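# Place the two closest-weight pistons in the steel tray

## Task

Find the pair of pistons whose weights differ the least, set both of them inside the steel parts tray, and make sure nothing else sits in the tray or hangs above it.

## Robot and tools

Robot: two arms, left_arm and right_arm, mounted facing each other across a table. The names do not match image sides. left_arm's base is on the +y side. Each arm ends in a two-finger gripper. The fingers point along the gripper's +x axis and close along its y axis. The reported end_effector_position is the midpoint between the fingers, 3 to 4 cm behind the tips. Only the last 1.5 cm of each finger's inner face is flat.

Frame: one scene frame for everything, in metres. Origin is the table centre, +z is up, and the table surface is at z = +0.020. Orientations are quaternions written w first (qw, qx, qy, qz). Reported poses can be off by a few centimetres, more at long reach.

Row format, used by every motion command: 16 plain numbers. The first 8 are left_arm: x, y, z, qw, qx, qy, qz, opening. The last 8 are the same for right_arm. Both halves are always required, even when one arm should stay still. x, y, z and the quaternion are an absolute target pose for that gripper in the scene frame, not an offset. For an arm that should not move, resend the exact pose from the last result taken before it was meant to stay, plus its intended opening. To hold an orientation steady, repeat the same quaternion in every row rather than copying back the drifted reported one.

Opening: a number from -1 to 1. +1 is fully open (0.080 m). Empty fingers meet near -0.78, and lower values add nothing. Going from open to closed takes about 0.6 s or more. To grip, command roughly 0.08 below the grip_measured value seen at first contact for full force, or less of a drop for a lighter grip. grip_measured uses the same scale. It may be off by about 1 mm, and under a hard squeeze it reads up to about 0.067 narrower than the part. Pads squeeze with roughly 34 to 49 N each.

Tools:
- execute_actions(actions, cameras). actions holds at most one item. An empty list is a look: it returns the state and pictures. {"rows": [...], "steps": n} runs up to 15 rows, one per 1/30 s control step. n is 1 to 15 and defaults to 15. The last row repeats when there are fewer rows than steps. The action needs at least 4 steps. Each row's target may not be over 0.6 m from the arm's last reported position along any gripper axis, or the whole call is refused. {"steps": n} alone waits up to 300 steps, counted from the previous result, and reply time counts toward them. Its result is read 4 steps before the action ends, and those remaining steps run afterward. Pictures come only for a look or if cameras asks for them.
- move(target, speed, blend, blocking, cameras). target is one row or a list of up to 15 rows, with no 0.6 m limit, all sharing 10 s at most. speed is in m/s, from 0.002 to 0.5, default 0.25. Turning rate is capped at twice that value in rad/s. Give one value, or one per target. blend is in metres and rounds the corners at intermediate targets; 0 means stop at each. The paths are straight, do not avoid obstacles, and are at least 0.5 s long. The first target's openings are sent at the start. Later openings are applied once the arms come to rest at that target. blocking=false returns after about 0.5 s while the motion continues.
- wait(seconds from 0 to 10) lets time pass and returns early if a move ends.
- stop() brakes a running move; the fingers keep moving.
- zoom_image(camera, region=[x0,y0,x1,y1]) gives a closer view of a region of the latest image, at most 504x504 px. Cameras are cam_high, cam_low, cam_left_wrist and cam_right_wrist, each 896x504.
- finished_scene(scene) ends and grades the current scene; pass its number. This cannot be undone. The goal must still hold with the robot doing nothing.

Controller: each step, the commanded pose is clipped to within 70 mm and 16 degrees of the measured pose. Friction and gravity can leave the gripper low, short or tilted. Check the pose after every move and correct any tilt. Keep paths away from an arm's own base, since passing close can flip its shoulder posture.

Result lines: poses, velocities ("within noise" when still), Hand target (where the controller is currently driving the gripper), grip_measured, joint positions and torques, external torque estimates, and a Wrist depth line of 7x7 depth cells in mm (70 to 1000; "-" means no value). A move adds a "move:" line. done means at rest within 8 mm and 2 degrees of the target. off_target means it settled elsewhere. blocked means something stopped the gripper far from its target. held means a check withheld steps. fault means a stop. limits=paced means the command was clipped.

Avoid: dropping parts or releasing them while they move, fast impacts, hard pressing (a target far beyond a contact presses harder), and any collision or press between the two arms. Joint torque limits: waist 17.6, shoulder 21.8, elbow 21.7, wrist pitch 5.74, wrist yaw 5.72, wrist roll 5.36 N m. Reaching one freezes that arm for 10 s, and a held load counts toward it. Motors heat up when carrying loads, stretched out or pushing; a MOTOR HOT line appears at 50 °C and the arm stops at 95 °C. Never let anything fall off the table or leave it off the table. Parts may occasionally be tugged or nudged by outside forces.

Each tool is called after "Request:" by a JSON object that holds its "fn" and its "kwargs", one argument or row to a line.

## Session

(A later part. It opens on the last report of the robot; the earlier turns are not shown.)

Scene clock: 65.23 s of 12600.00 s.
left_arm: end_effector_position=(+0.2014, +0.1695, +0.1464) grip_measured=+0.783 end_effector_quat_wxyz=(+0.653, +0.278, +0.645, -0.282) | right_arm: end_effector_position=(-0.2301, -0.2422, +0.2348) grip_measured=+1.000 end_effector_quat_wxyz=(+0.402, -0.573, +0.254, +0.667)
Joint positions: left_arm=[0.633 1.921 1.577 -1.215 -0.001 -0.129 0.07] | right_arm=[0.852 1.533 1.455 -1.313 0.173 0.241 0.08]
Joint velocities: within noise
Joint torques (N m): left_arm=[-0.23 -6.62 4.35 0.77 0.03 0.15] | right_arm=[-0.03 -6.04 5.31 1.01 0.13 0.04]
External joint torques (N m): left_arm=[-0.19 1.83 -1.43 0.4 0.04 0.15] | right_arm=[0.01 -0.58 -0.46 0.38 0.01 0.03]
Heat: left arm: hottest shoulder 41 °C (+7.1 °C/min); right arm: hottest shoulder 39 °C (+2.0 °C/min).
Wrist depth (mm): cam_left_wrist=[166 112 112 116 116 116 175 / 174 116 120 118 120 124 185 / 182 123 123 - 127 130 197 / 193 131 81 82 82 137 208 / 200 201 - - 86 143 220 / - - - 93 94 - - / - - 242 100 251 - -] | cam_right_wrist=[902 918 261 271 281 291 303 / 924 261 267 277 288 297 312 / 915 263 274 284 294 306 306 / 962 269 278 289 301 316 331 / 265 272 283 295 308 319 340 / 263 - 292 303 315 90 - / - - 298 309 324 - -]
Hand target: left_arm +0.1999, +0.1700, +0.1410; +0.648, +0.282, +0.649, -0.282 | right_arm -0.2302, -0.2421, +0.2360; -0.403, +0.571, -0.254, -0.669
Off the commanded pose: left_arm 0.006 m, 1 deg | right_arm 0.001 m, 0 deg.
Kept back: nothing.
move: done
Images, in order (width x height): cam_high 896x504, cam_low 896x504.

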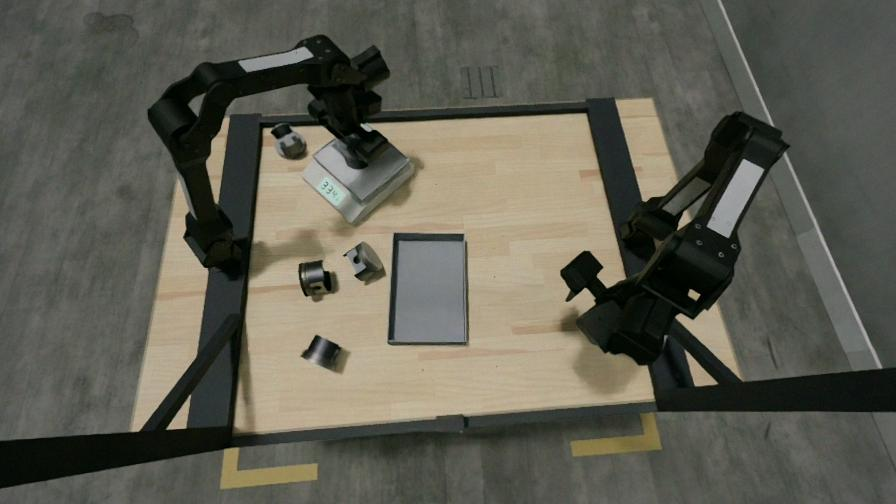

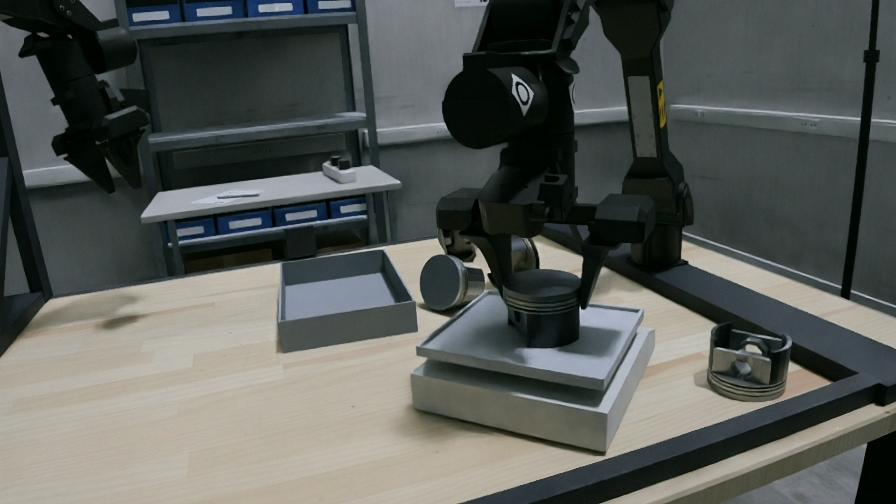

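Contact. Release.

Request:
{"fn": "move", "kwargs": {
  "target": [
    [0.2, 0.17, 0.143, 0.6485,0.282,0.6485,-0.282, 1, -0.2302, -0.2421, 0.2360, 0.403, -0.571, 0.254, 0.669, 1]
  ],
  "speed": [0.03],
  "cameras": ["cam_high","cam_left_wrist"]
}}

Request:
{"fn": "zoom_image", "kwargs": {
  "camera": "cam_high",
  "region": [310, 170, 350, 210]
}}

Scene clock: 66.17 s of 12600.00 s.
left_arm: end_effector_position=(+0.2014, +0.1695, +0.1464) grip_measured=+1.000 end_effector_quat_wxyz=(+0.653, +0.278, +0.645, -0.282) | right_arm: end_effector_position=(-0.2301, -0.2422, +0.2348) grip_measured=+1.000 end_effector_quat_wxyz=(+0.402, -0.573, +0.254, +0.667)
Joint positions: left_arm=[0.633 1.921 1.577 -1.215 -0.001 -0.129 0.08] | right_arm=[0.852 1.533 1.455 -1.313 0.173 0.241 0.08]
Joint velocities: within noise
Joint torques (N m): left_arm=[-0.22 -6.75 5.14 0.31 0.04 0.14] | right_arm=[-0.05 -6.07 5.49 1.01 0.15 0.06]
External joint torques (N m): left_arm=[-0.22 1.72 -0.67 -0.08 0.05 0.15] | right_arm=[-0.06 -0.63 -0.21 0.4 0.04 0.05]
Heat: left arm: hottest shoulder 41 °C (+7.1 °C/min); right arm: hottest shoulder 39 °C (+2.0 °C/min).
Wrist depth (mm): cam_left_wrist=[166 112 112 - 116 116 174 / 174 116 119 118 119 123 184 / 182 123 123 - 127 130 196 / 192 131 81 82 82 137 208 / 199 200 - - 87 142 219 / - - - 93 94 87 - / - - 241 100 250 - -] | cam_right_wrist=[900 914 262 273 282 291 303 / 923 262 266 278 288 296 312 / 934 263 274 283 295 307 306 / 951 267 277 289 302 316 330 / 265 272 285 296 307 319 338 / 262 - 292 303 315 90 - / - - 296 309 325 - -]
Hand target: left_arm +0.2000, +0.1699, +0.1430; +0.649, +0.282, +0.648, -0.282 | right_arm -0.2302, -0.2421, +0.2360; -0.403, +0.571, -0.254, -0.669
Off the commanded pose: left_arm 0.004 m, 1 deg | right_arm 0.001 m, 0 deg.
Kept back: nothing.
move: done
Images, in order (width x height): cam_high 896x504, cam_left_wrist 896x504.

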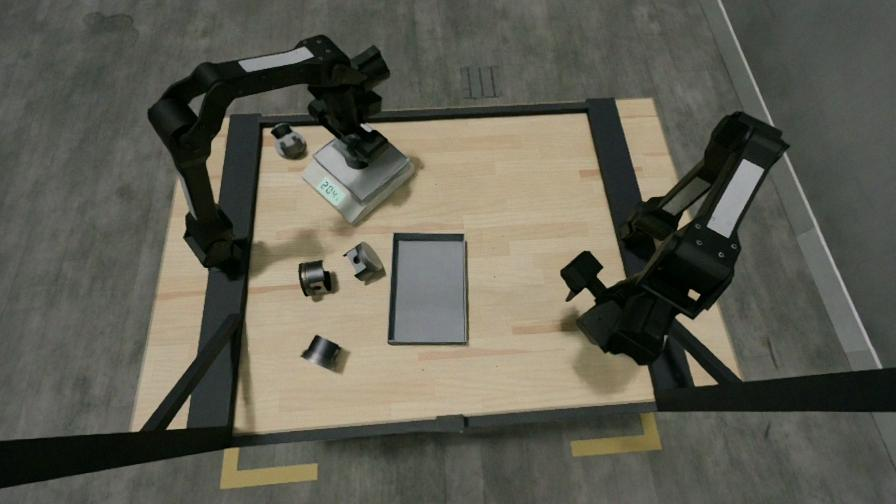

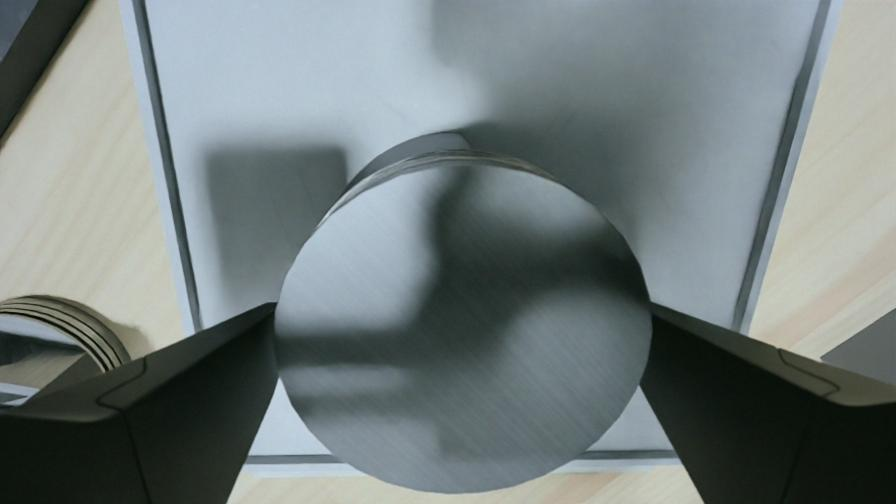

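Scaled by 12.600.

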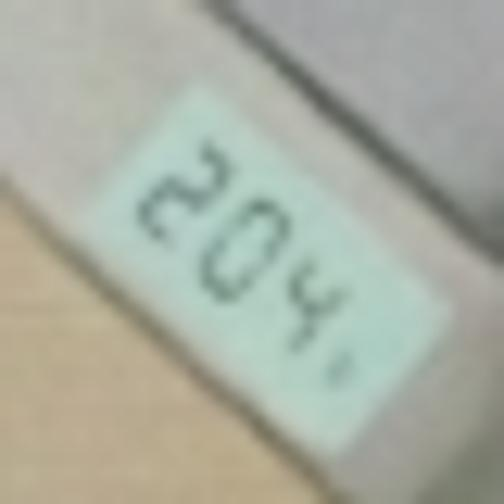

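Request:
{"fn": "move", "kwargs": {
  "target": [
    [0.2, 0.17, 0.144, 0.6485,0.282,0.6485,-0.282, 0.6, -0.2302, -0.2421, 0.2360, 0.403, -0.571, 0.254, 0.669, 1],
    [0.2, 0.17, 0.205, 0.6485,0.282,0.6485,-0.282, 0.6, -0.2302, -0.2421, 0.2360, 0.403, -0.571, 0.254, 0.669, 1],
    [0.14, 0.0, 0.16, 0.6016, 0.3716, 0.6016, -0.3716, 0.6, -0.2302, -0.2421, 0.2360, 0.403, -0.571, 0.254, 0.669, 1],
    [0.14, 0.0, 0.092, 0.6016, 0.3716, 0.6016, -0.3716, 0.6, -0.2302, -0.2421, 0.2360, 0.403, -0.571, 0.254, 0.669, 1]
  ],
  "speed": [0.03,0.15,0.2,0.08],
  "blend": [0,0.01,0.01,0]
}}

Scene clock: 69.90 s of 12600.00 s.
left_arm: end_effector_position=(+0.1378, +0.0020, +0.0918) grip_measured=+0.781 end_effector_quat_wxyz=(+0.601, +0.372, +0.602, -0.371) | right_arm: end_effector_position=(-0.2301, -0.2422, +0.2348) grip_measured=+1.000 end_effector_quat_wxyz=(+0.402, -0.573, +0.254, +0.667)
Joint positions: left_arm=[0.32 2.521 2.336 -1.389 0 -0.151 0.07] | right_arm=[0.852 1.533 1.455 -1.313 0.173 0.241 0.08]
Joint velocities: within noise
Joint torques (N m): left_arm=[0.21 -10.32 6.88 0.42 0.01 0.15] | right_arm=[-0.08 -6.05 5.37 0.98 0.12 0.06]
External joint torques (N m): left_arm=[0.21 1.76 1.11 0.07 0.02 0.15] | right_arm=[-0.07 -0.63 -0.29 0.39 0 0.05]
Heat: left arm: hottest shoulder 41 °C (+7.0 °C/min); right arm: hottest shoulder 39 °C (+2.0 °C/min).
Wrist depth (mm): cam_left_wrist=[111 112 112 114 115 116 118 / 117 118 119 119 121 123 124 / 123 125 125 - 128 130 132 / 131 132 81 82 83 139 140 / 139 139 - - 87 146 149 / - - - 93 94 - - / - - 138 99 173 - -] | cam_right_wrist=[894 930 261 272 282 291 303 / 921 261 268 276 289 296 313 / 933 262 273 283 297 309 308 / 948 268 279 290 302 315 329 / 266 271 284 295 306 317 339 / 262 - 292 302 316 90 - / - - 297 310 324 - -]
Hand target: left_arm +0.1399, +0.0002, +0.0919; +0.603, +0.371, +0.601, -0.372 | right_arm -0.2302, -0.2421, +0.2360; -0.403, +0.571, -0.254, -0.669
Off the commanded pose: left_arm 0.003 m, 0 deg | right_arm 0.001 m, 0 deg.
joint sent to its limit (left arm) — joint 3 (elbow), upper limit, where the elbow is as straight as it goes.
Kept back: nothing.
move: done

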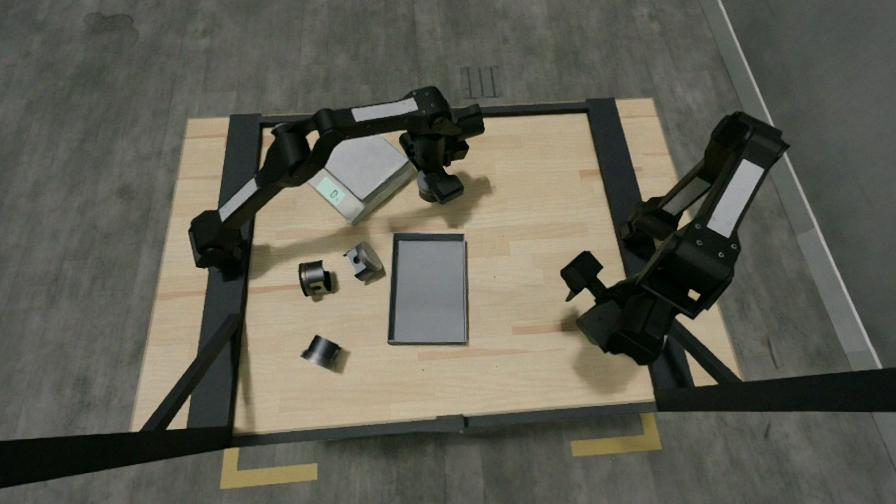

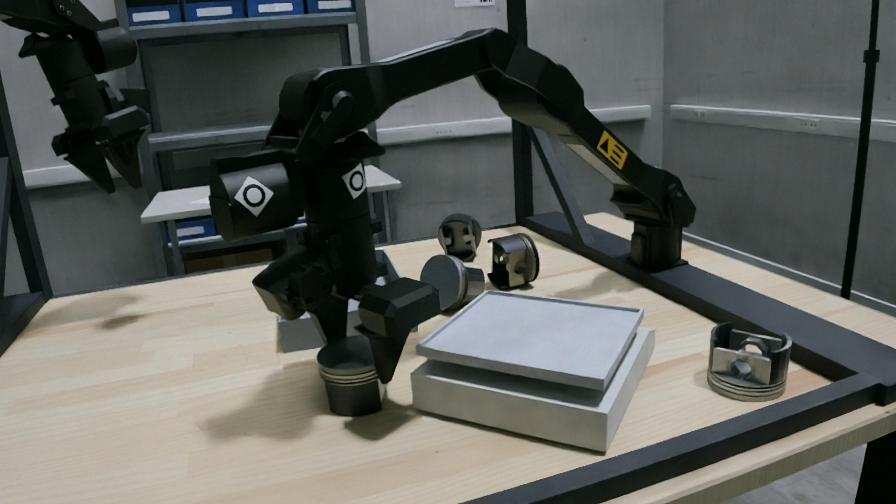

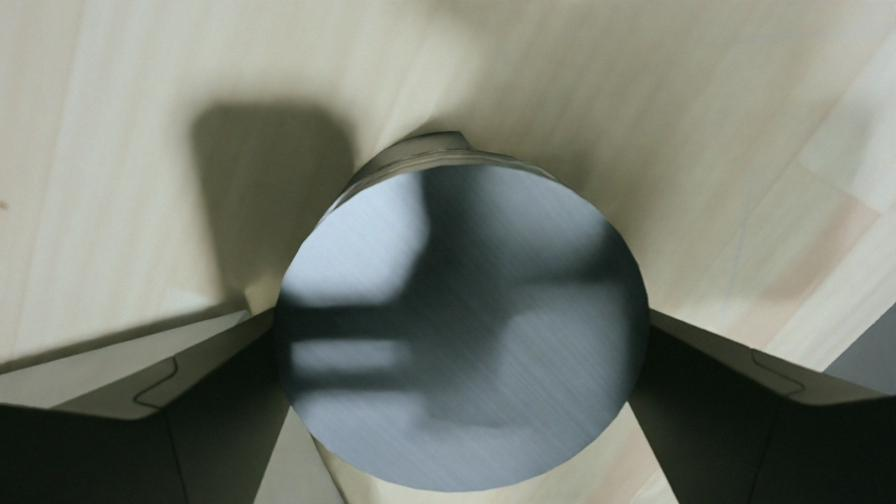

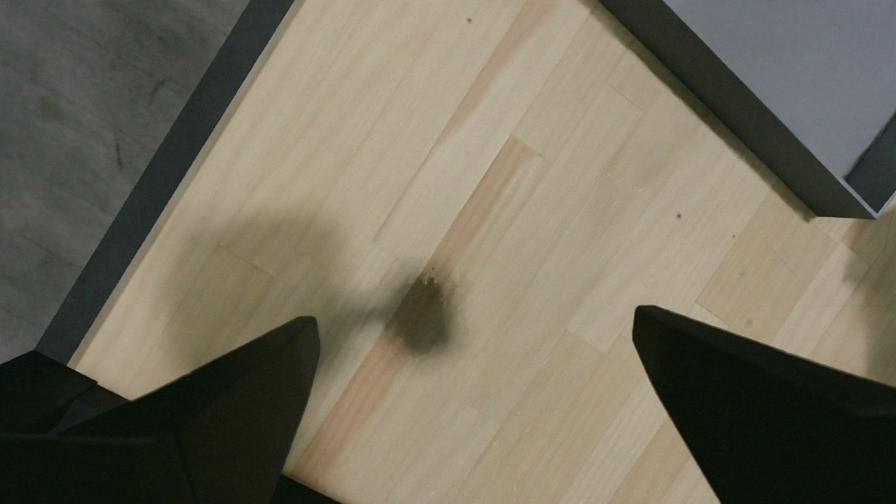

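Request:
{"fn": "move", "kwargs": {
  "target": [
    [0.12, 0.0, 0.092, 0.6016, 0.3716, 0.6016, -0.3716, 0.6, -0.2302, -0.2421, 0.2360, 0.403, -0.571, 0.254, 0.669, 1],
    [0.12, 0.0, 0.086, 0.6016, 0.3716, 0.6016, -0.3716, 0.6, -0.2302, -0.2421, 0.2360, 0.403, -0.571, 0.254, 0.669, 1]
  ],
  "speed": [0.1,0.04],
  "cameras": ["cam_low","cam_left_wrist"]
}}

Request:
{"fn": "zoom_image", "kwargs": {
  "camera": "cam_low",
  "region": [250, 280, 500, 440]
}}

Scene clock: 70.90 s of 12600.00 s.
left_arm: end_effector_position=(+0.1216, -0.0018, +0.0884) grip_measured=+0.781 end_effector_quat_wxyz=(+0.603, +0.371, +0.599, -0.374) | right_arm: end_effector_position=(-0.2301, -0.2422, +0.2348) grip_measured=+1.000 end_effector_quat_wxyz=(+0.402, -0.573, +0.254, +0.667)
Joint positions: left_arm=[0.285 2.497 2.278 -1.344 -0.001 -0.182 0.07] | right_arm=[0.852 1.533 1.455 -1.313 0.173 0.241 0.08]
Joint velocities: within noise
Joint torques (N m): left_arm=[-0.22 -11.35 3.89 0.62 0.02 -0.13] | right_arm=[-0.08 -5.93 5.23 1.06 0.13 0.01]
External joint torques (N m): left_arm=[-0.32 0.7 -1.93 0.24 0.05 -0.13] | right_arm=[-0.09 -0.48 -0.49 0.44 0.02 0]
Heat: left arm: hottest shoulder 42 °C (+7.0 °C/min); right arm: hottest shoulder 39 °C (+2.0 °C/min).
Wrist depth (mm): cam_left_wrist=[110 111 112 114 115 116 117 / 116 117 118 119 120 122 123 / 123 123 124 - 127 129 131 / 129 131 81 82 83 139 139 / 135 135 - - 87 144 145 / - - - 93 94 - - / - - 162 100 169 - -] | cam_right_wrist=[910 931 261 272 281 290 304 / 923 262 267 278 289 295 313 / 932 262 273 283 296 308 305 / 942 267 277 288 301 315 331 / 266 271 285 296 306 316 340 / 262 - 292 303 315 90 - / - - 297 310 323 - -]
Hand target: left_arm +0.1200, +0.0001, +0.0860; +0.601, +0.372, +0.602, -0.372 | right_arm -0.2302, -0.2421, +0.2360; -0.403, +0.571, -0.254, -0.669
Off the commanded pose: left_arm 0.003 m, 0 deg | right_arm 0.001 m, 0 deg.
Kept back: nothing.
move: done
Images, in order (width x height): cam_low 896x504, cam_left_wrist 896x504.

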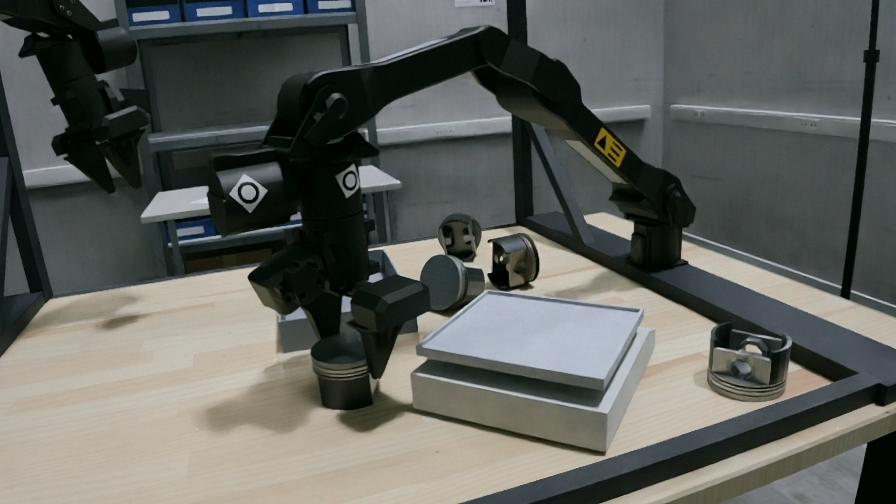

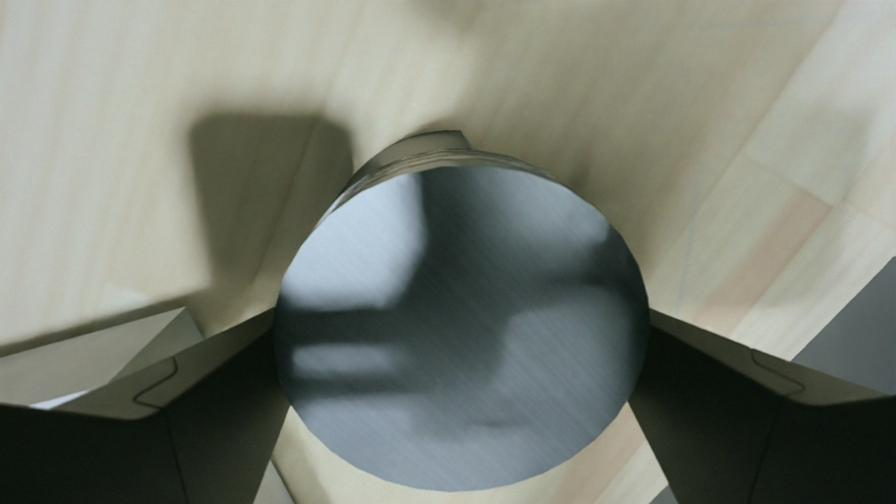

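Scaled by 2.016.

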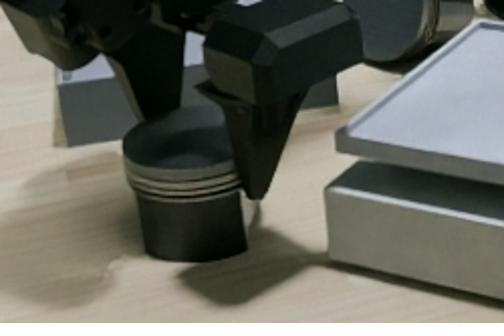

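Request:
{"fn": "move", "kwargs": {
  "target": [
    [0.12, 0.0, 0.0835, 0.6016, 0.3716, 0.6016, -0.3716, 0.6, -0.2302, -0.2421, 0.2360, 0.403, -0.571, 0.254, 0.669, 1]
  ],
  "speed": [0.04],
  "cameras": []
}}

Scene clock: 71.83 s of 12600.00 s.
left_arm: end_effector_position=(+0.1216, -0.0019, +0.0878) grip_measured=+0.781 end_effector_quat_wxyz=(+0.604, +0.370, +0.598, -0.375) | right_arm: end_effector_position=(-0.2301, -0.2422, +0.2348) grip_measured=+1.000 end_effector_quat_wxyz=(+0.402, -0.573, +0.254, +0.667)
Joint positions: left_arm=[0.285 2.493 2.268 -1.335 -0.001 -0.182 0.07] | right_arm=[0.852 1.533 1.455 -1.313 0.173 0.241 0.08]
Joint velocities: within noise
Joint torques (N m): left_arm=[-0.23 -10.9 3.84 0.74 0.02 -0.13] | right_arm=[-0.06 -6.22 5.2 1.02 0.13 0.06]
External joint torques (N m): left_arm=[-0.21 1.08 -1.94 0.38 0.03 -0.13] | right_arm=[-0.09 -0.83 -0.5 0.4 0.03 0.06]
Heat: left arm: hottest shoulder 42 °C (+7.0 °C/min); right arm: hottest shoulder 39 °C (+2.0 °C/min).
Wrist depth (mm): cam_left_wrist=[110 111 112 114 115 116 118 / 116 117 118 119 121 122 124 / 122 123 124 - 127 129 131 / 129 131 81 82 83 138 139 / 135 135 - - 87 144 145 / - - - 94 94 - - / - - 160 100 168 - -] | cam_right_wrist=[906 919 262 270 281 291 304 / 929 261 267 278 287 295 313 / 943 262 273 282 296 308 306 / 950 268 279 289 303 314 330 / 265 271 285 296 306 317 339 / 263 - 292 303 315 90 - / - - 296 310 324 - -]
Hand target: left_arm +0.1200, +0.0000, +0.0834; +0.602, +0.372, +0.602, -0.371 | right_arm -0.2302, -0.2421, +0.2360; -0.403, +0.571, -0.254, -0.669
Off the commanded pose: left_arm 0.005 m, 1 deg | right_arm 0.001 m, 0 deg.
Kept back: nothing.
move: done
No camera images: "cameras" was empty.

Request:
{"fn": "move", "kwargs": {
  "target": [
    [0.1205, -0.001, 0.0855, 0.6016, 0.3716, 0.6016, -0.3716, 1, -0.2302, -0.2421, 0.2360, 0.403, -0.571, 0.254, 0.669, 1],
    [0.12, 0.0, 0.17, 0.6016, 0.3716, 0.6016, -0.3716, 1, -0.2302, -0.2421, 0.2360, 0.403, -0.571, 0.254, 0.669, 1],
    [-0.1, 0.16, 0.2, 0.6485,0.282,0.6485,-0.282, 1, -0.2302, -0.2421, 0.2360, 0.403, -0.571, 0.254, 0.669, 1],
    [-0.249, 0.267, 0.15, 0.6917,0.147,0.6917,-0.147, 1, -0.2302, -0.2421, 0.2360, 0.403, -0.571, 0.254, 0.669, 1]
  ],
  "speed": [0.03,0.15,0.3,0.25],
  "blend": [0,0.02,0.04,0]
}}

Scene clock: 75.83 s of 12600.00 s.
left_arm: end_effector_position=(-0.2502, +0.2657, +0.1551) grip_measured=+1.000 end_effector_quat_wxyz=(+0.687, +0.144, +0.696, -0.152) | right_arm: end_effector_position=(-0.2301, -0.2422, +0.2348) grip_measured=+1.000 end_effector_quat_wxyz=(+0.402, -0.573, +0.254, +0.667)
Joint positions: left_arm=[-0.869 1.705 1.342 -1.19 0.003 -2.023 0.08] | right_arm=[0.852 1.533 1.455 -1.313 0.173 0.241 0.08]
Joint velocities: within noise
Joint torques (N m): left_arm=[-0.25 -4.82 4.44 0.43 -0.15 -0.13] | right_arm=[-0.04 -6.05 5.37 1.04 0.11 0.02]
External joint torques (N m): left_arm=[-0.22 1.91 -1.3 0.1 -0.11 -0.13] | right_arm=[-0.04 -0.65 -0.35 0.4 0 0.02]
Heat: left arm: hottest shoulder 43 °C (+8.0 °C/min); right arm: hottest shoulder 40 °C (+3.0 °C/min).
Wrist depth (mm): cam_left_wrist=[175 176 178 179 181 183 185 / 184 185 187 185 187 193 195 / 193 196 198 131 133 204 206 / 202 206 209 141 211 215 219 / 197 214 219 225 223 225 235 / - - 235 239 243 87 - / - - 253 255 - - -] | cam_right_wrist=[898 926 261 272 281 292 303 / 931 260 266 277 289 296 312 / 946 263 272 281 295 307 305 / 942 267 279 289 303 315 330 / 265 271 285 294 308 317 339 / 262 - 291 303 315 90 - / - - 295 311 322 - -]
Hand target: left_arm -0.2489, +0.2670, +0.1500; +0.692, +0.147, +0.692, -0.147 | right_arm -0.2302, -0.2421, +0.2360; -0.403, +0.571, -0.254, -0.669
Off the commanded pose: left_arm 0.005 m, 1 deg | right_arm 0.001 m, 0 deg.
Kept back: nothing.
move: done

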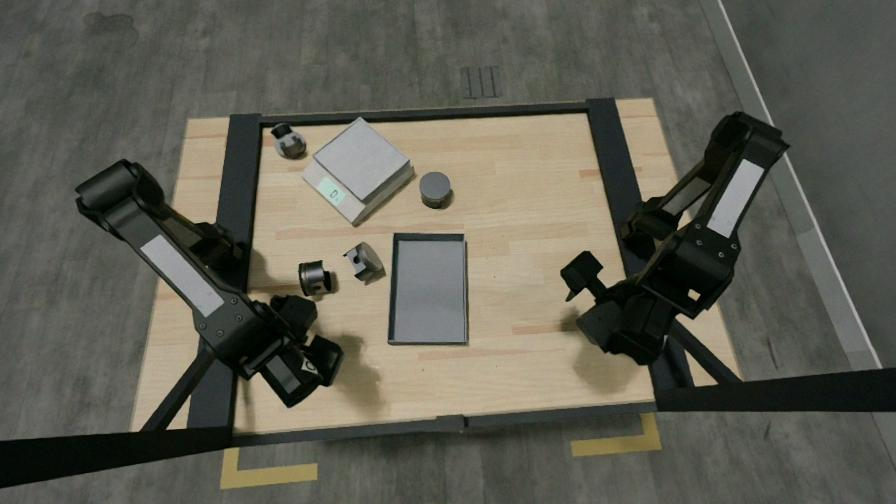

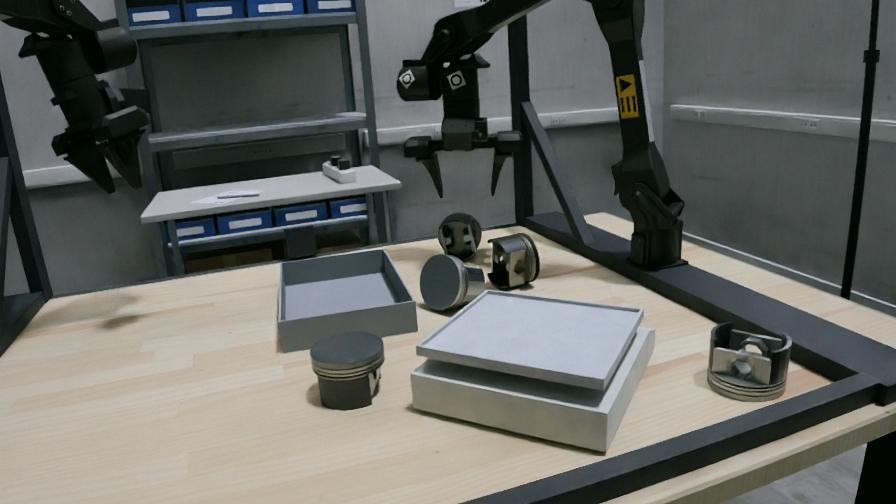

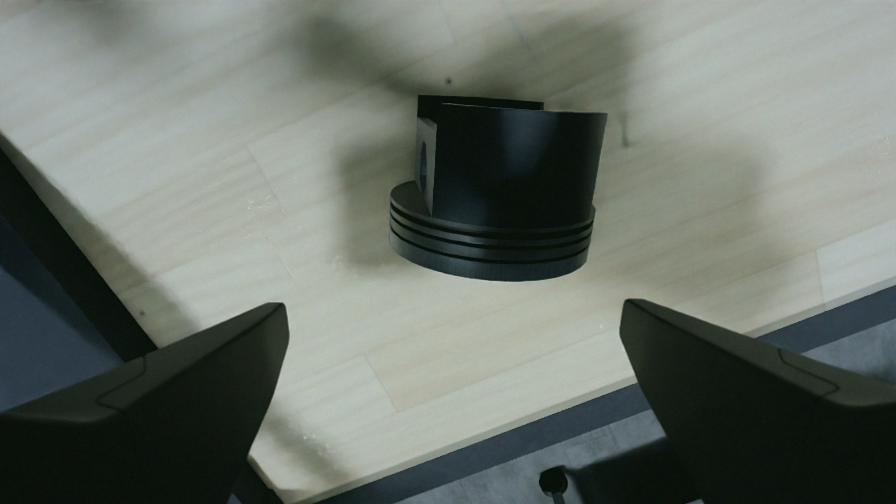

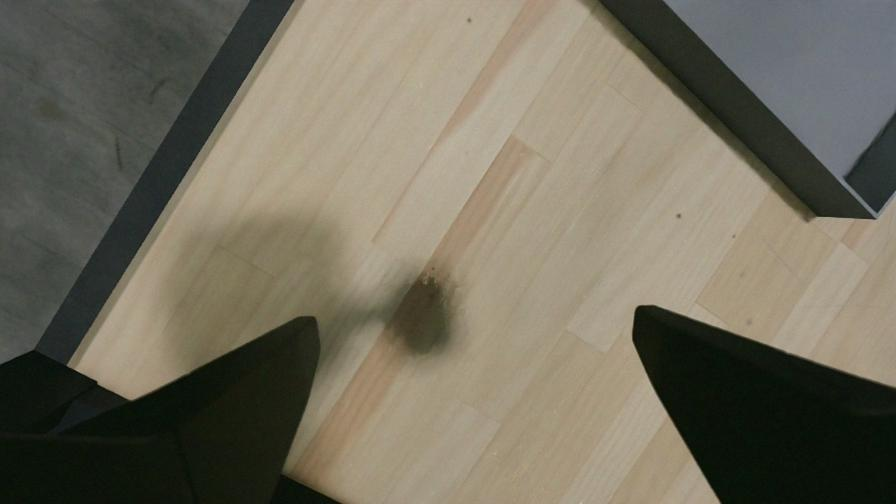

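Request:
{"fn": "move", "kwargs": {
  "target": [
    [-0.261, 0.2553, 0.12, 0.6797,0.1949,0.6797,-0.1949, 1, -0.2302, -0.2421, 0.2360, 0.403, -0.571, 0.254, 0.669, 1]
  ],
  "speed": [0.15],
  "cameras": ["cam_left_wrist"]
}}

Scene clock: 77.07 s of 12600.00 s.
left_arm: end_effector_position=(-0.2635, +0.2547, +0.1255) grip_measured=+1.000 end_effector_quat_wxyz=(+0.676, +0.189, +0.684, -0.199) | right_arm: end_effector_position=(-0.2301, -0.2422, +0.2348) grip_measured=+1.000 end_effector_quat_wxyz=(+0.402, -0.573, +0.254, +0.667)
Joint positions: left_arm=[-0.869 1.789 1.322 -1.086 0.003 -1.889 0.08] | right_arm=[0.852 1.533 1.455 -1.313 0.173 0.241 0.08]
Joint velocities: within noise
Joint torques (N m): left_arm=[0.13 -5.27 4.37 0.43 -0.14 0.15] | right_arm=[0.02 -6.12 5.28 1 0.15 0.02]
External joint torques (N m): left_arm=[0.17 2.05 -1.23 0.13 -0.1 0.15] | right_arm=[0.02 -0.75 -0.38 0.4 0.03 0.01]
Heat: left arm: hottest shoulder 43 °C (+8.1 °C/min); right arm: hottest shoulder 40 °C (+2.0 °C/min).
Wrist depth (mm): cam_left_wrist=[148 150 150 152 154 155 156 / 156 157 156 92 159 164 165 / 164 165 166 98 169 173 174 / 173 175 174 103 181 184 185 / 184 182 186 191 190 191 197 / - - 201 202 205 87 - / - - 214 216 220 - -] | cam_right_wrist=[901 923 261 271 283 291 303 / 925 261 266 277 288 295 313 / 939 262 272 282 295 309 307 / 938 267 278 289 301 314 330 / 265 272 286 296 306 317 339 / 262 - 291 302 313 90 - / - - 297 310 322 - -]
Hand target: left_arm -0.2609, +0.2554, +0.1201; +0.680, +0.195, +0.680, -0.195 | right_arm -0.2302, -0.2421, +0.2360; -0.403, +0.571, -0.254, -0.669
Off the commanded pose: left_arm 0.006 m, 1 deg | right_arm 0.001 m, 0 deg.
Kept back: nothing.
move: done
Images, in order (width x height): cam_left_wrist 896x504.

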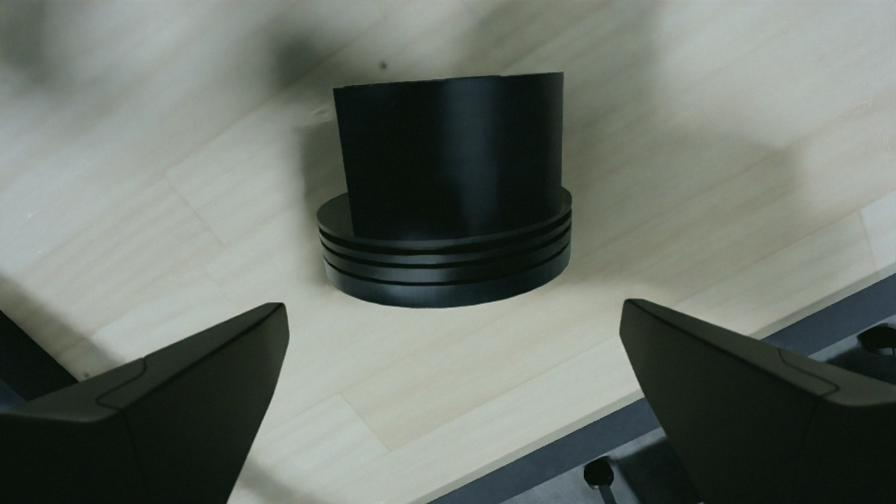

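Request:
{"fn": "move", "kwargs": {
  "target": [
    [-0.2575, 0.2562, 0.105, 0.6861,0.1711,0.6861,-0.1711, 1, -0.2302, -0.2421, 0.2360, 0.403, -0.571, 0.254, 0.669, 1],
    [-0.2575, 0.2562, 0.082, 0.6861,0.1711,0.6861,-0.1711, 1, -0.2302, -0.2421, 0.2360, 0.403, -0.571, 0.254, 0.669, 1]
  ],
  "speed": [0.08,0.06],
  "cameras": ["cam_left_wrist"]
}}

Scene clock: 78.47 s of 12600.00 s.
left_arm: end_effector_position=(-0.2611, +0.2554, +0.0875) grip_measured=+1.000 end_effector_quat_wxyz=(+0.681, +0.169, +0.690, -0.179) | right_arm: end_effector_position=(-0.2301, -0.2422, +0.2348) grip_measured=+1.000 end_effector_quat_wxyz=(+0.402, -0.573, +0.254, +0.667)
Joint positions: left_arm=[-0.866 1.823 1.207 -0.936 0.003 -1.945 0.08] | right_arm=[0.852 1.533 1.455 -1.313 0.173 0.241 0.08]
Joint velocities: within noise
Joint torques (N m): left_arm=[0.31 -5.32 4.03 0.42 -0.14 -0.13] | right_arm=[-0.01 -6.1 5.31 1.03 0.08 0.06]
External joint torques (N m): left_arm=[0.32 2.02 -1.36 0.1 -0.1 -0.13] | right_arm=[-0.03 -0.68 -0.37 0.43 -0.04 0.05]
Heat: left arm: hottest shoulder 43 °C (+8.1 °C/min); right arm: hottest shoulder 40 °C (+2.0 °C/min).
Wrist depth (mm): cam_left_wrist=[115 115 116 117 118 120 121 / 120 121 120 121 122 126 127 / 127 128 - - - 133 134 / 134 135 - - - 141 142 / 142 141 - - - 147 151 / - - - - - 87 - / - - 165 167 170 - -] | cam_right_wrist=[910 927 262 272 282 291 304 / 920 260 267 277 288 296 312 / 933 263 272 283 295 307 304 / 953 268 279 291 303 315 329 / 265 272 284 296 307 319 342 / 263 - 292 303 315 90 - / - - 298 310 323 - -]
Hand target: left_arm -0.2575, +0.2562, +0.0821; +0.686, +0.171, +0.686, -0.171 | right_arm -0.2302, -0.2421, +0.2360; -0.403, +0.571, -0.254, -0.669
Off the commanded pose: left_arm 0.007 m, 1 deg | right_arm 0.001 m, 0 deg.
Kept back: nothing.
move: done
Images, in order (width x height): cam_left_wrist 896x504.

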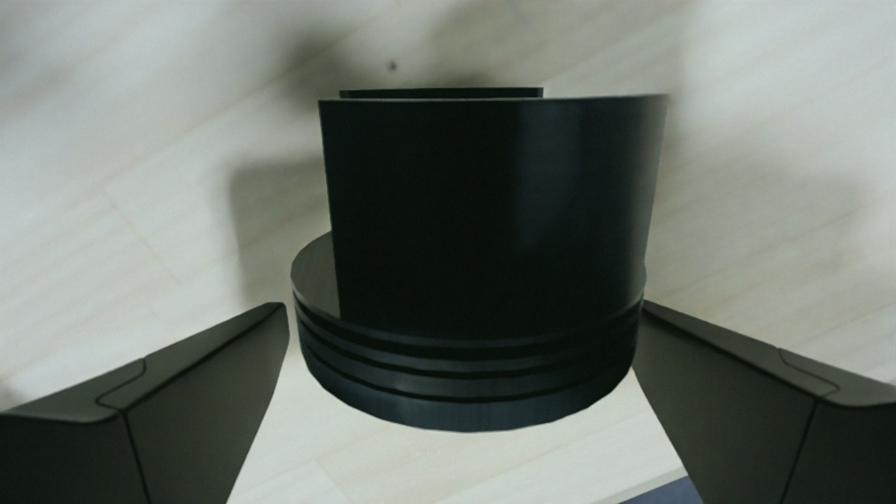

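Request:
{"fn": "move", "kwargs": {
  "target": [
    [-0.2575, 0.2562, 0.0795, 0.6861,0.1711,0.6861,-0.1711, 0.6, -0.2302, -0.2421, 0.2360, 0.403, -0.571, 0.254, 0.669, 1]
  ],
  "speed": [0.06],
  "cameras": ["cam_left_wrist"]
}}

Request:
{"fn": "move", "kwargs": {
  "target": [
    [-0.2575, 0.2562, 0.2, 0.6861,0.1711,0.6861,-0.1711, 0.6, -0.2302, -0.2421, 0.2360, 0.403, -0.571, 0.254, 0.669, 1],
    [-0.07, 0.22, 0.22, 0.6485,0.282,0.6485,-0.282, 0.6, -0.2302, -0.2421, 0.2360, 0.403, -0.571, 0.254, 0.669, 1],
    [0.197, 0.174, 0.2, 0.6485,0.282,0.6485,-0.282, 0.6, -0.2302, -0.2421, 0.2360, 0.403, -0.571, 0.254, 0.669, 1],
    [0.197, 0.174, 0.150, 0.6485,0.282,0.6485,-0.282, 0.6, -0.2302, -0.2421, 0.2360, 0.403, -0.571, 0.254, 0.669, 1]
  ],
  "speed": [0.15,0.25,0.25,0.06],
  "blend": [0.03,0.03,0.01,0]
}}

Request:
{"fn": "zoom_image", "kwargs": {
  "camera": "cam_high",
  "region": [310, 170, 350, 210]
}}

Scene clock: 79.47 s of 12600.00 s.
left_arm: end_effector_position=(-0.2615, +0.2549, +0.0871) grip_measured=+0.759 end_effector_quat_wxyz=(+0.680, +0.168, +0.691, -0.180) | right_arm: end_effector_position=(-0.2301, -0.2422, +0.2348) grip_measured=+1.000 end_effector_quat_wxyz=(+0.402, -0.573, +0.254, +0.667)
Joint positions: left_arm=[-0.866 1.823 1.205 -0.931 0.002 -1.945 0.069] | right_arm=[0.852 1.533 1.455 -1.313 0.173 0.241 0.08]
Joint velocities: within noise
Joint torques (N m): left_arm=[0.29 -4.89 3.52 0.74 -0.13 -0.12] | right_arm=[-0.03 -6.02 5.36 1 0.16 0.01]
External joint torques (N m): left_arm=[0.29 2.44 -1.89 0.41 -0.08 -0.12] | right_arm=[-0.03 -0.6 -0.32 0.4 0.05 0]
Heat: left arm: hottest shoulder 43 °C (+7.1 °C/min); right arm: hottest shoulder 40 °C (+2.0 °C/min).
Wrist depth (mm): cam_left_wrist=[114 114 116 117 119 120 122 / 120 121 120 - - 126 128 / 126 128 - - - 134 136 / 134 134 - - - 142 144 / 142 141 - - - 149 153 / - - - - - - - / - - 166 168 171 - -] | cam_right_wrist=[902 934 262 272 282 290 303 / 915 261 267 278 288 295 312 / 933 262 272 283 295 309 305 / 949 267 278 290 303 317 330 / 266 271 284 297 308 318 338 / 262 - 292 303 313 90 - / - - 296 310 323 - -]
Hand target: left_arm -0.2574, +0.2563, +0.0797; +0.686, +0.171, +0.686, -0.171 | right_arm -0.2302, -0.2421, +0.2360; -0.403, +0.571, -0.254, -0.669
Off the commanded pose: left_arm 0.009 m, 1 deg | right_arm 0.001 m, 0 deg.
Kept back: nothing.
move: off_target (left_arm)
Images, in order (width x height): cam_left_wrist 896x504.

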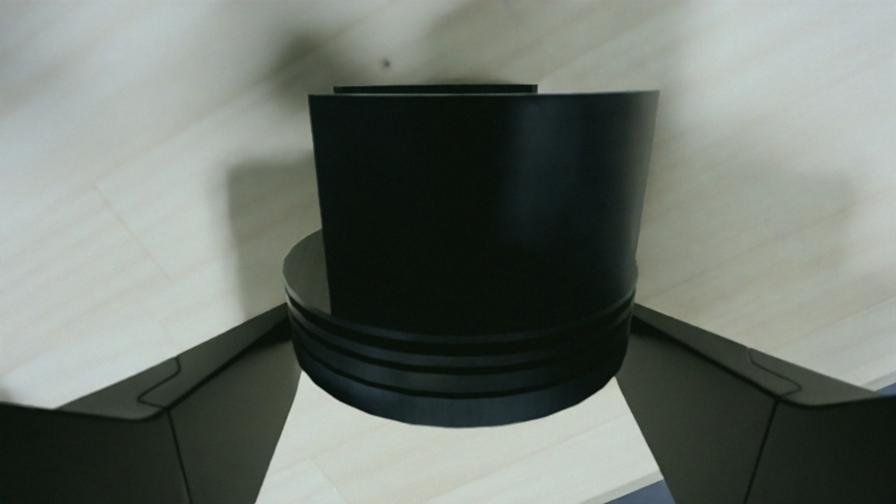

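Scene clock: 83.33 s of 12600.00 s.
left_arm: end_effector_position=(+0.1982, +0.1737, +0.1531) grip_measured=+0.759 end_effector_quat_wxyz=(+0.652, +0.279, +0.646, -0.281) | right_arm: end_effector_position=(-0.2301, -0.2422, +0.2348) grip_measured=+1.000 end_effector_quat_wxyz=(+0.402, -0.573, +0.254, +0.667)
Joint positions: left_arm=[0.632 1.901 1.577 -1.238 -0.002 -0.129 0.069] | right_arm=[0.852 1.533 1.455 -1.313 0.173 0.241 0.08]
Joint velocities: within noise
Joint torques (N m): left_arm=[-0.17 -6.92 4.91 0.49 0.08 0.15] | right_arm=[0.07 -6.08 5.33 1.01 0.14 0.04]
External joint torques (N m): left_arm=[-0.18 1.38 -0.86 0.13 0.09 0.15] | right_arm=[0.09 -0.68 -0.39 0.37 0.02 0.03]
Heat: left arm: hottest shoulder 43 °C (+7.1 °C/min); right arm: hottest shoulder 40 °C (+2.0 °C/min).
Wrist depth (mm): cam_left_wrist=[170 114 118 118 119 121 166 / 179 121 - - - 128 192 / 189 131 - - - 135 202 / 200 138 - - - 143 215 / 194 207 - - - 152 224 / - - 159 - - - - / - - 249 252 257 - -] | cam_right_wrist=[901 925 262 272 281 291 304 / 913 262 266 278 287 295 313 / 933 264 272 283 295 305 304 / 954 268 278 288 302 316 330 / 266 271 285 295 307 320 339 / 263 - 292 303 314 90 - / - - 297 309 322 - -]
Hand target: left_arm +0.1970, +0.1740, +0.1500; +0.648, +0.282, +0.648, -0.282 | right_arm -0.2302, -0.2421, +0.2360; -0.403, +0.571, -0.254, -0.669
Off the commanded pose: left_arm 0.003 m, 1 deg | right_arm 0.001 m, 0 deg.
Kept back: nothing.
move: done

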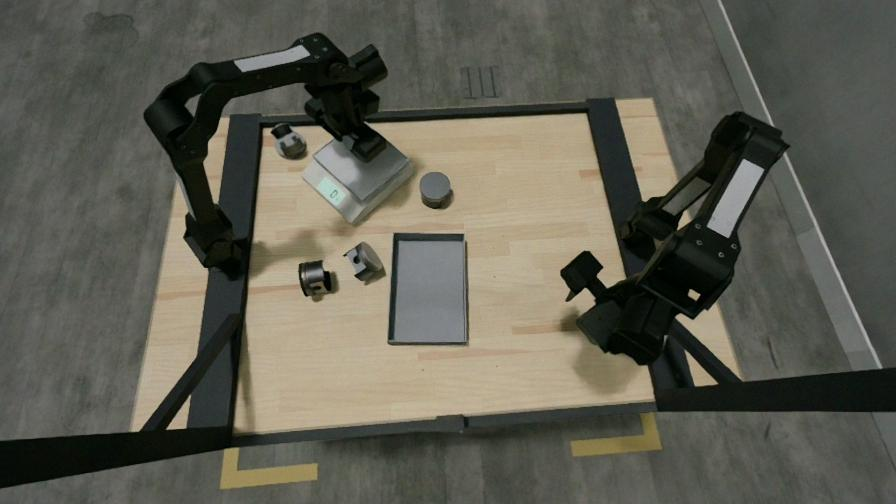

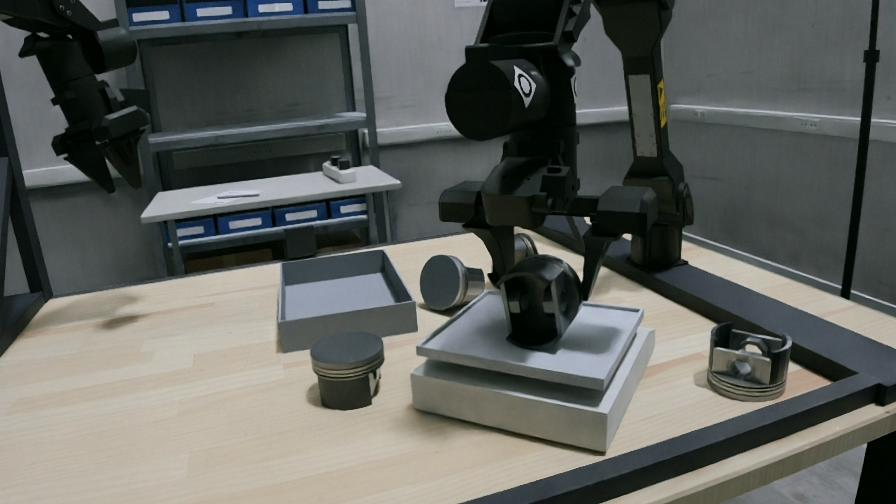

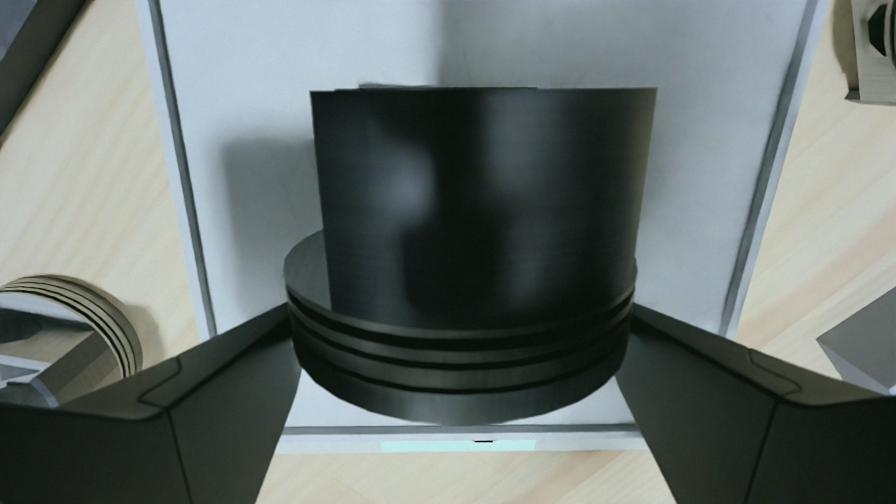

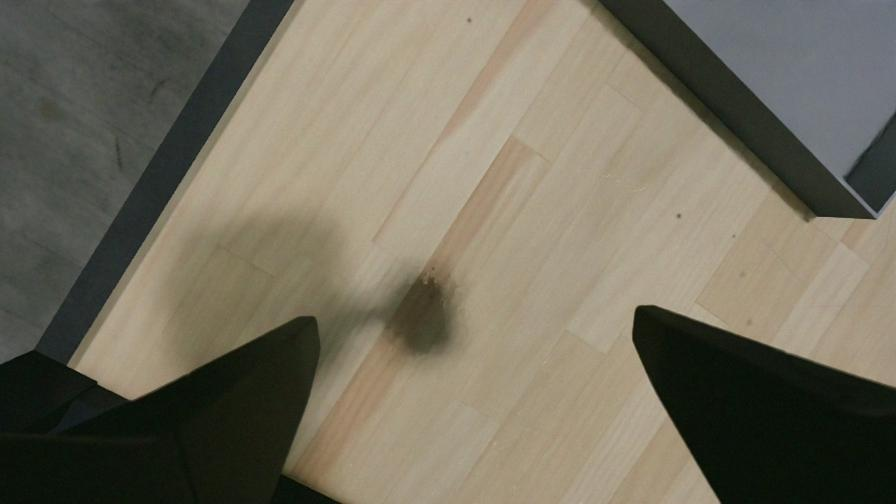

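Scaled by 12.600.

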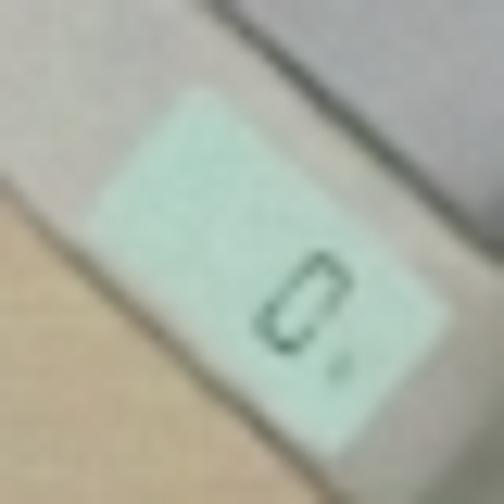

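Request:
{"fn": "move", "kwargs": {
  "target": [
    [0.197, 0.174, 0.1445, 0.6485,0.282,0.6485,-0.282, 0.6, -0.2302, -0.2421, 0.2360, 0.403, -0.571, 0.254, 0.669, 1]
  ],
  "speed": [0.04],
  "cameras": ["cam_high","cam_low"]
}}

Request:
{"fn": "zoom_image", "kwargs": {
  "camera": "cam_high",
  "region": [310, 170, 350, 210]
}}

Scene clock: 84.27 s of 12600.00 s.
left_arm: end_effector_position=(+0.1982, +0.1737, +0.1499) grip_measured=+0.759 end_effector_quat_wxyz=(+0.653, +0.279, +0.646, -0.281) | right_arm: end_effector_position=(-0.2301, -0.2422, +0.2348) grip_measured=+1.000 end_effector_quat_wxyz=(+0.402, -0.573, +0.254, +0.667)
Joint positions: left_arm=[0.632 1.901 1.564 -1.224 -0.002 -0.129 0.069] | right_arm=[0.852 1.533 1.455 -1.313 0.173 0.241 0.08]
Joint velocities: within noise
Joint torques (N m): left_arm=[-0.18 -6.62 4.22 0.94 0.08 0.15] | right_arm=[0.1 -6.05 5.43 1.03 0.1 0.01]
External joint torques (N m): left_arm=[-0.19 1.68 -1.52 0.59 0.09 0.15] | right_arm=[0.1 -0.68 -0.2 0.42 -0.01 0.01]
Heat: left arm: hottest shoulder 43 °C (+7.1 °C/min); right arm: hottest shoulder 40 °C (+2.0 °C/min).
Wrist depth (mm): cam_left_wrist=[168 114 117 118 118 120 169 / 177 121 - - - 127 187 / 187 129 - - - 134 201 / 198 136 - - - 141 213 / 196 205 - - - 148 223 / - - - - - - - / - - 246 250 253 - -] | cam_right_wrist=[907 920 262 272 283 289 303 / 922 261 267 278 289 296 312 / 948 263 272 283 294 307 304 / 953 269 278 289 303 317 332 / 265 272 286 296 307 316 340 / 263 - 292 301 316 90 - / - - 297 310 323 - -]
Hand target: left_arm +0.1970, +0.1740, +0.1446; +0.648, +0.282, +0.648, -0.282 | right_arm -0.2302, -0.2421, +0.2360; -0.403, +0.571, -0.254, -0.669
Off the commanded pose: left_arm 0.005 m, 1 deg | right_arm 0.001 m, 0 deg.
Kept back: nothing.
move: done
Images, in order (width x height): cam_high 896x504, cam_low 896x504.

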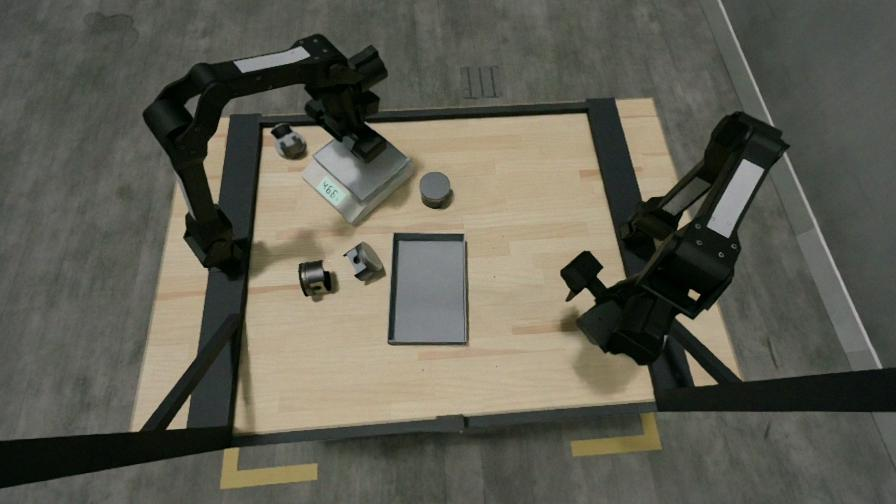

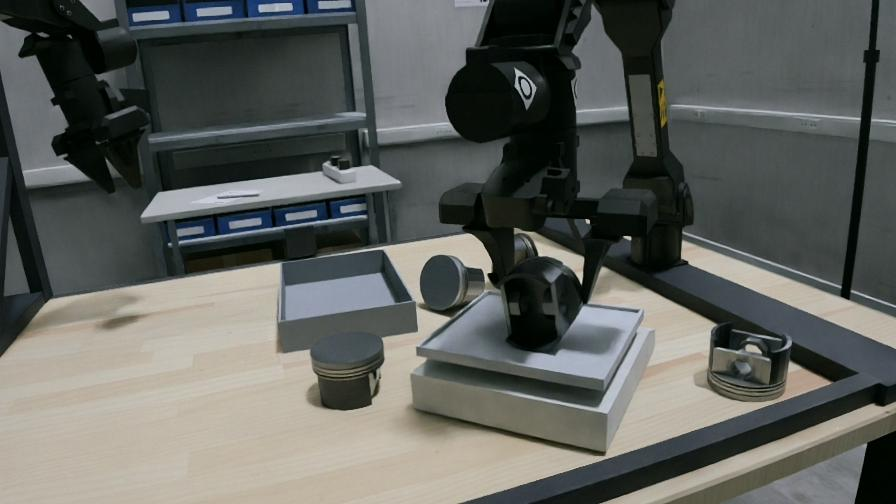

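Scaled by 12.600.

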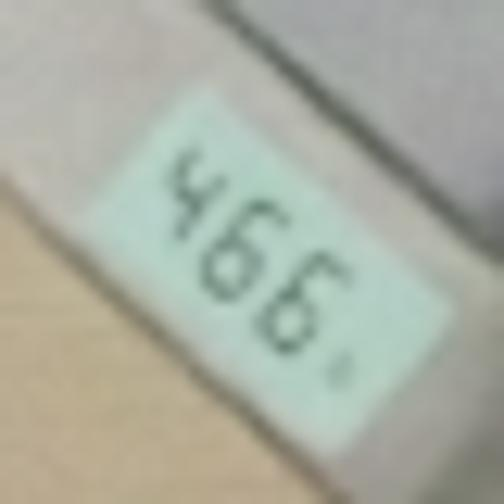

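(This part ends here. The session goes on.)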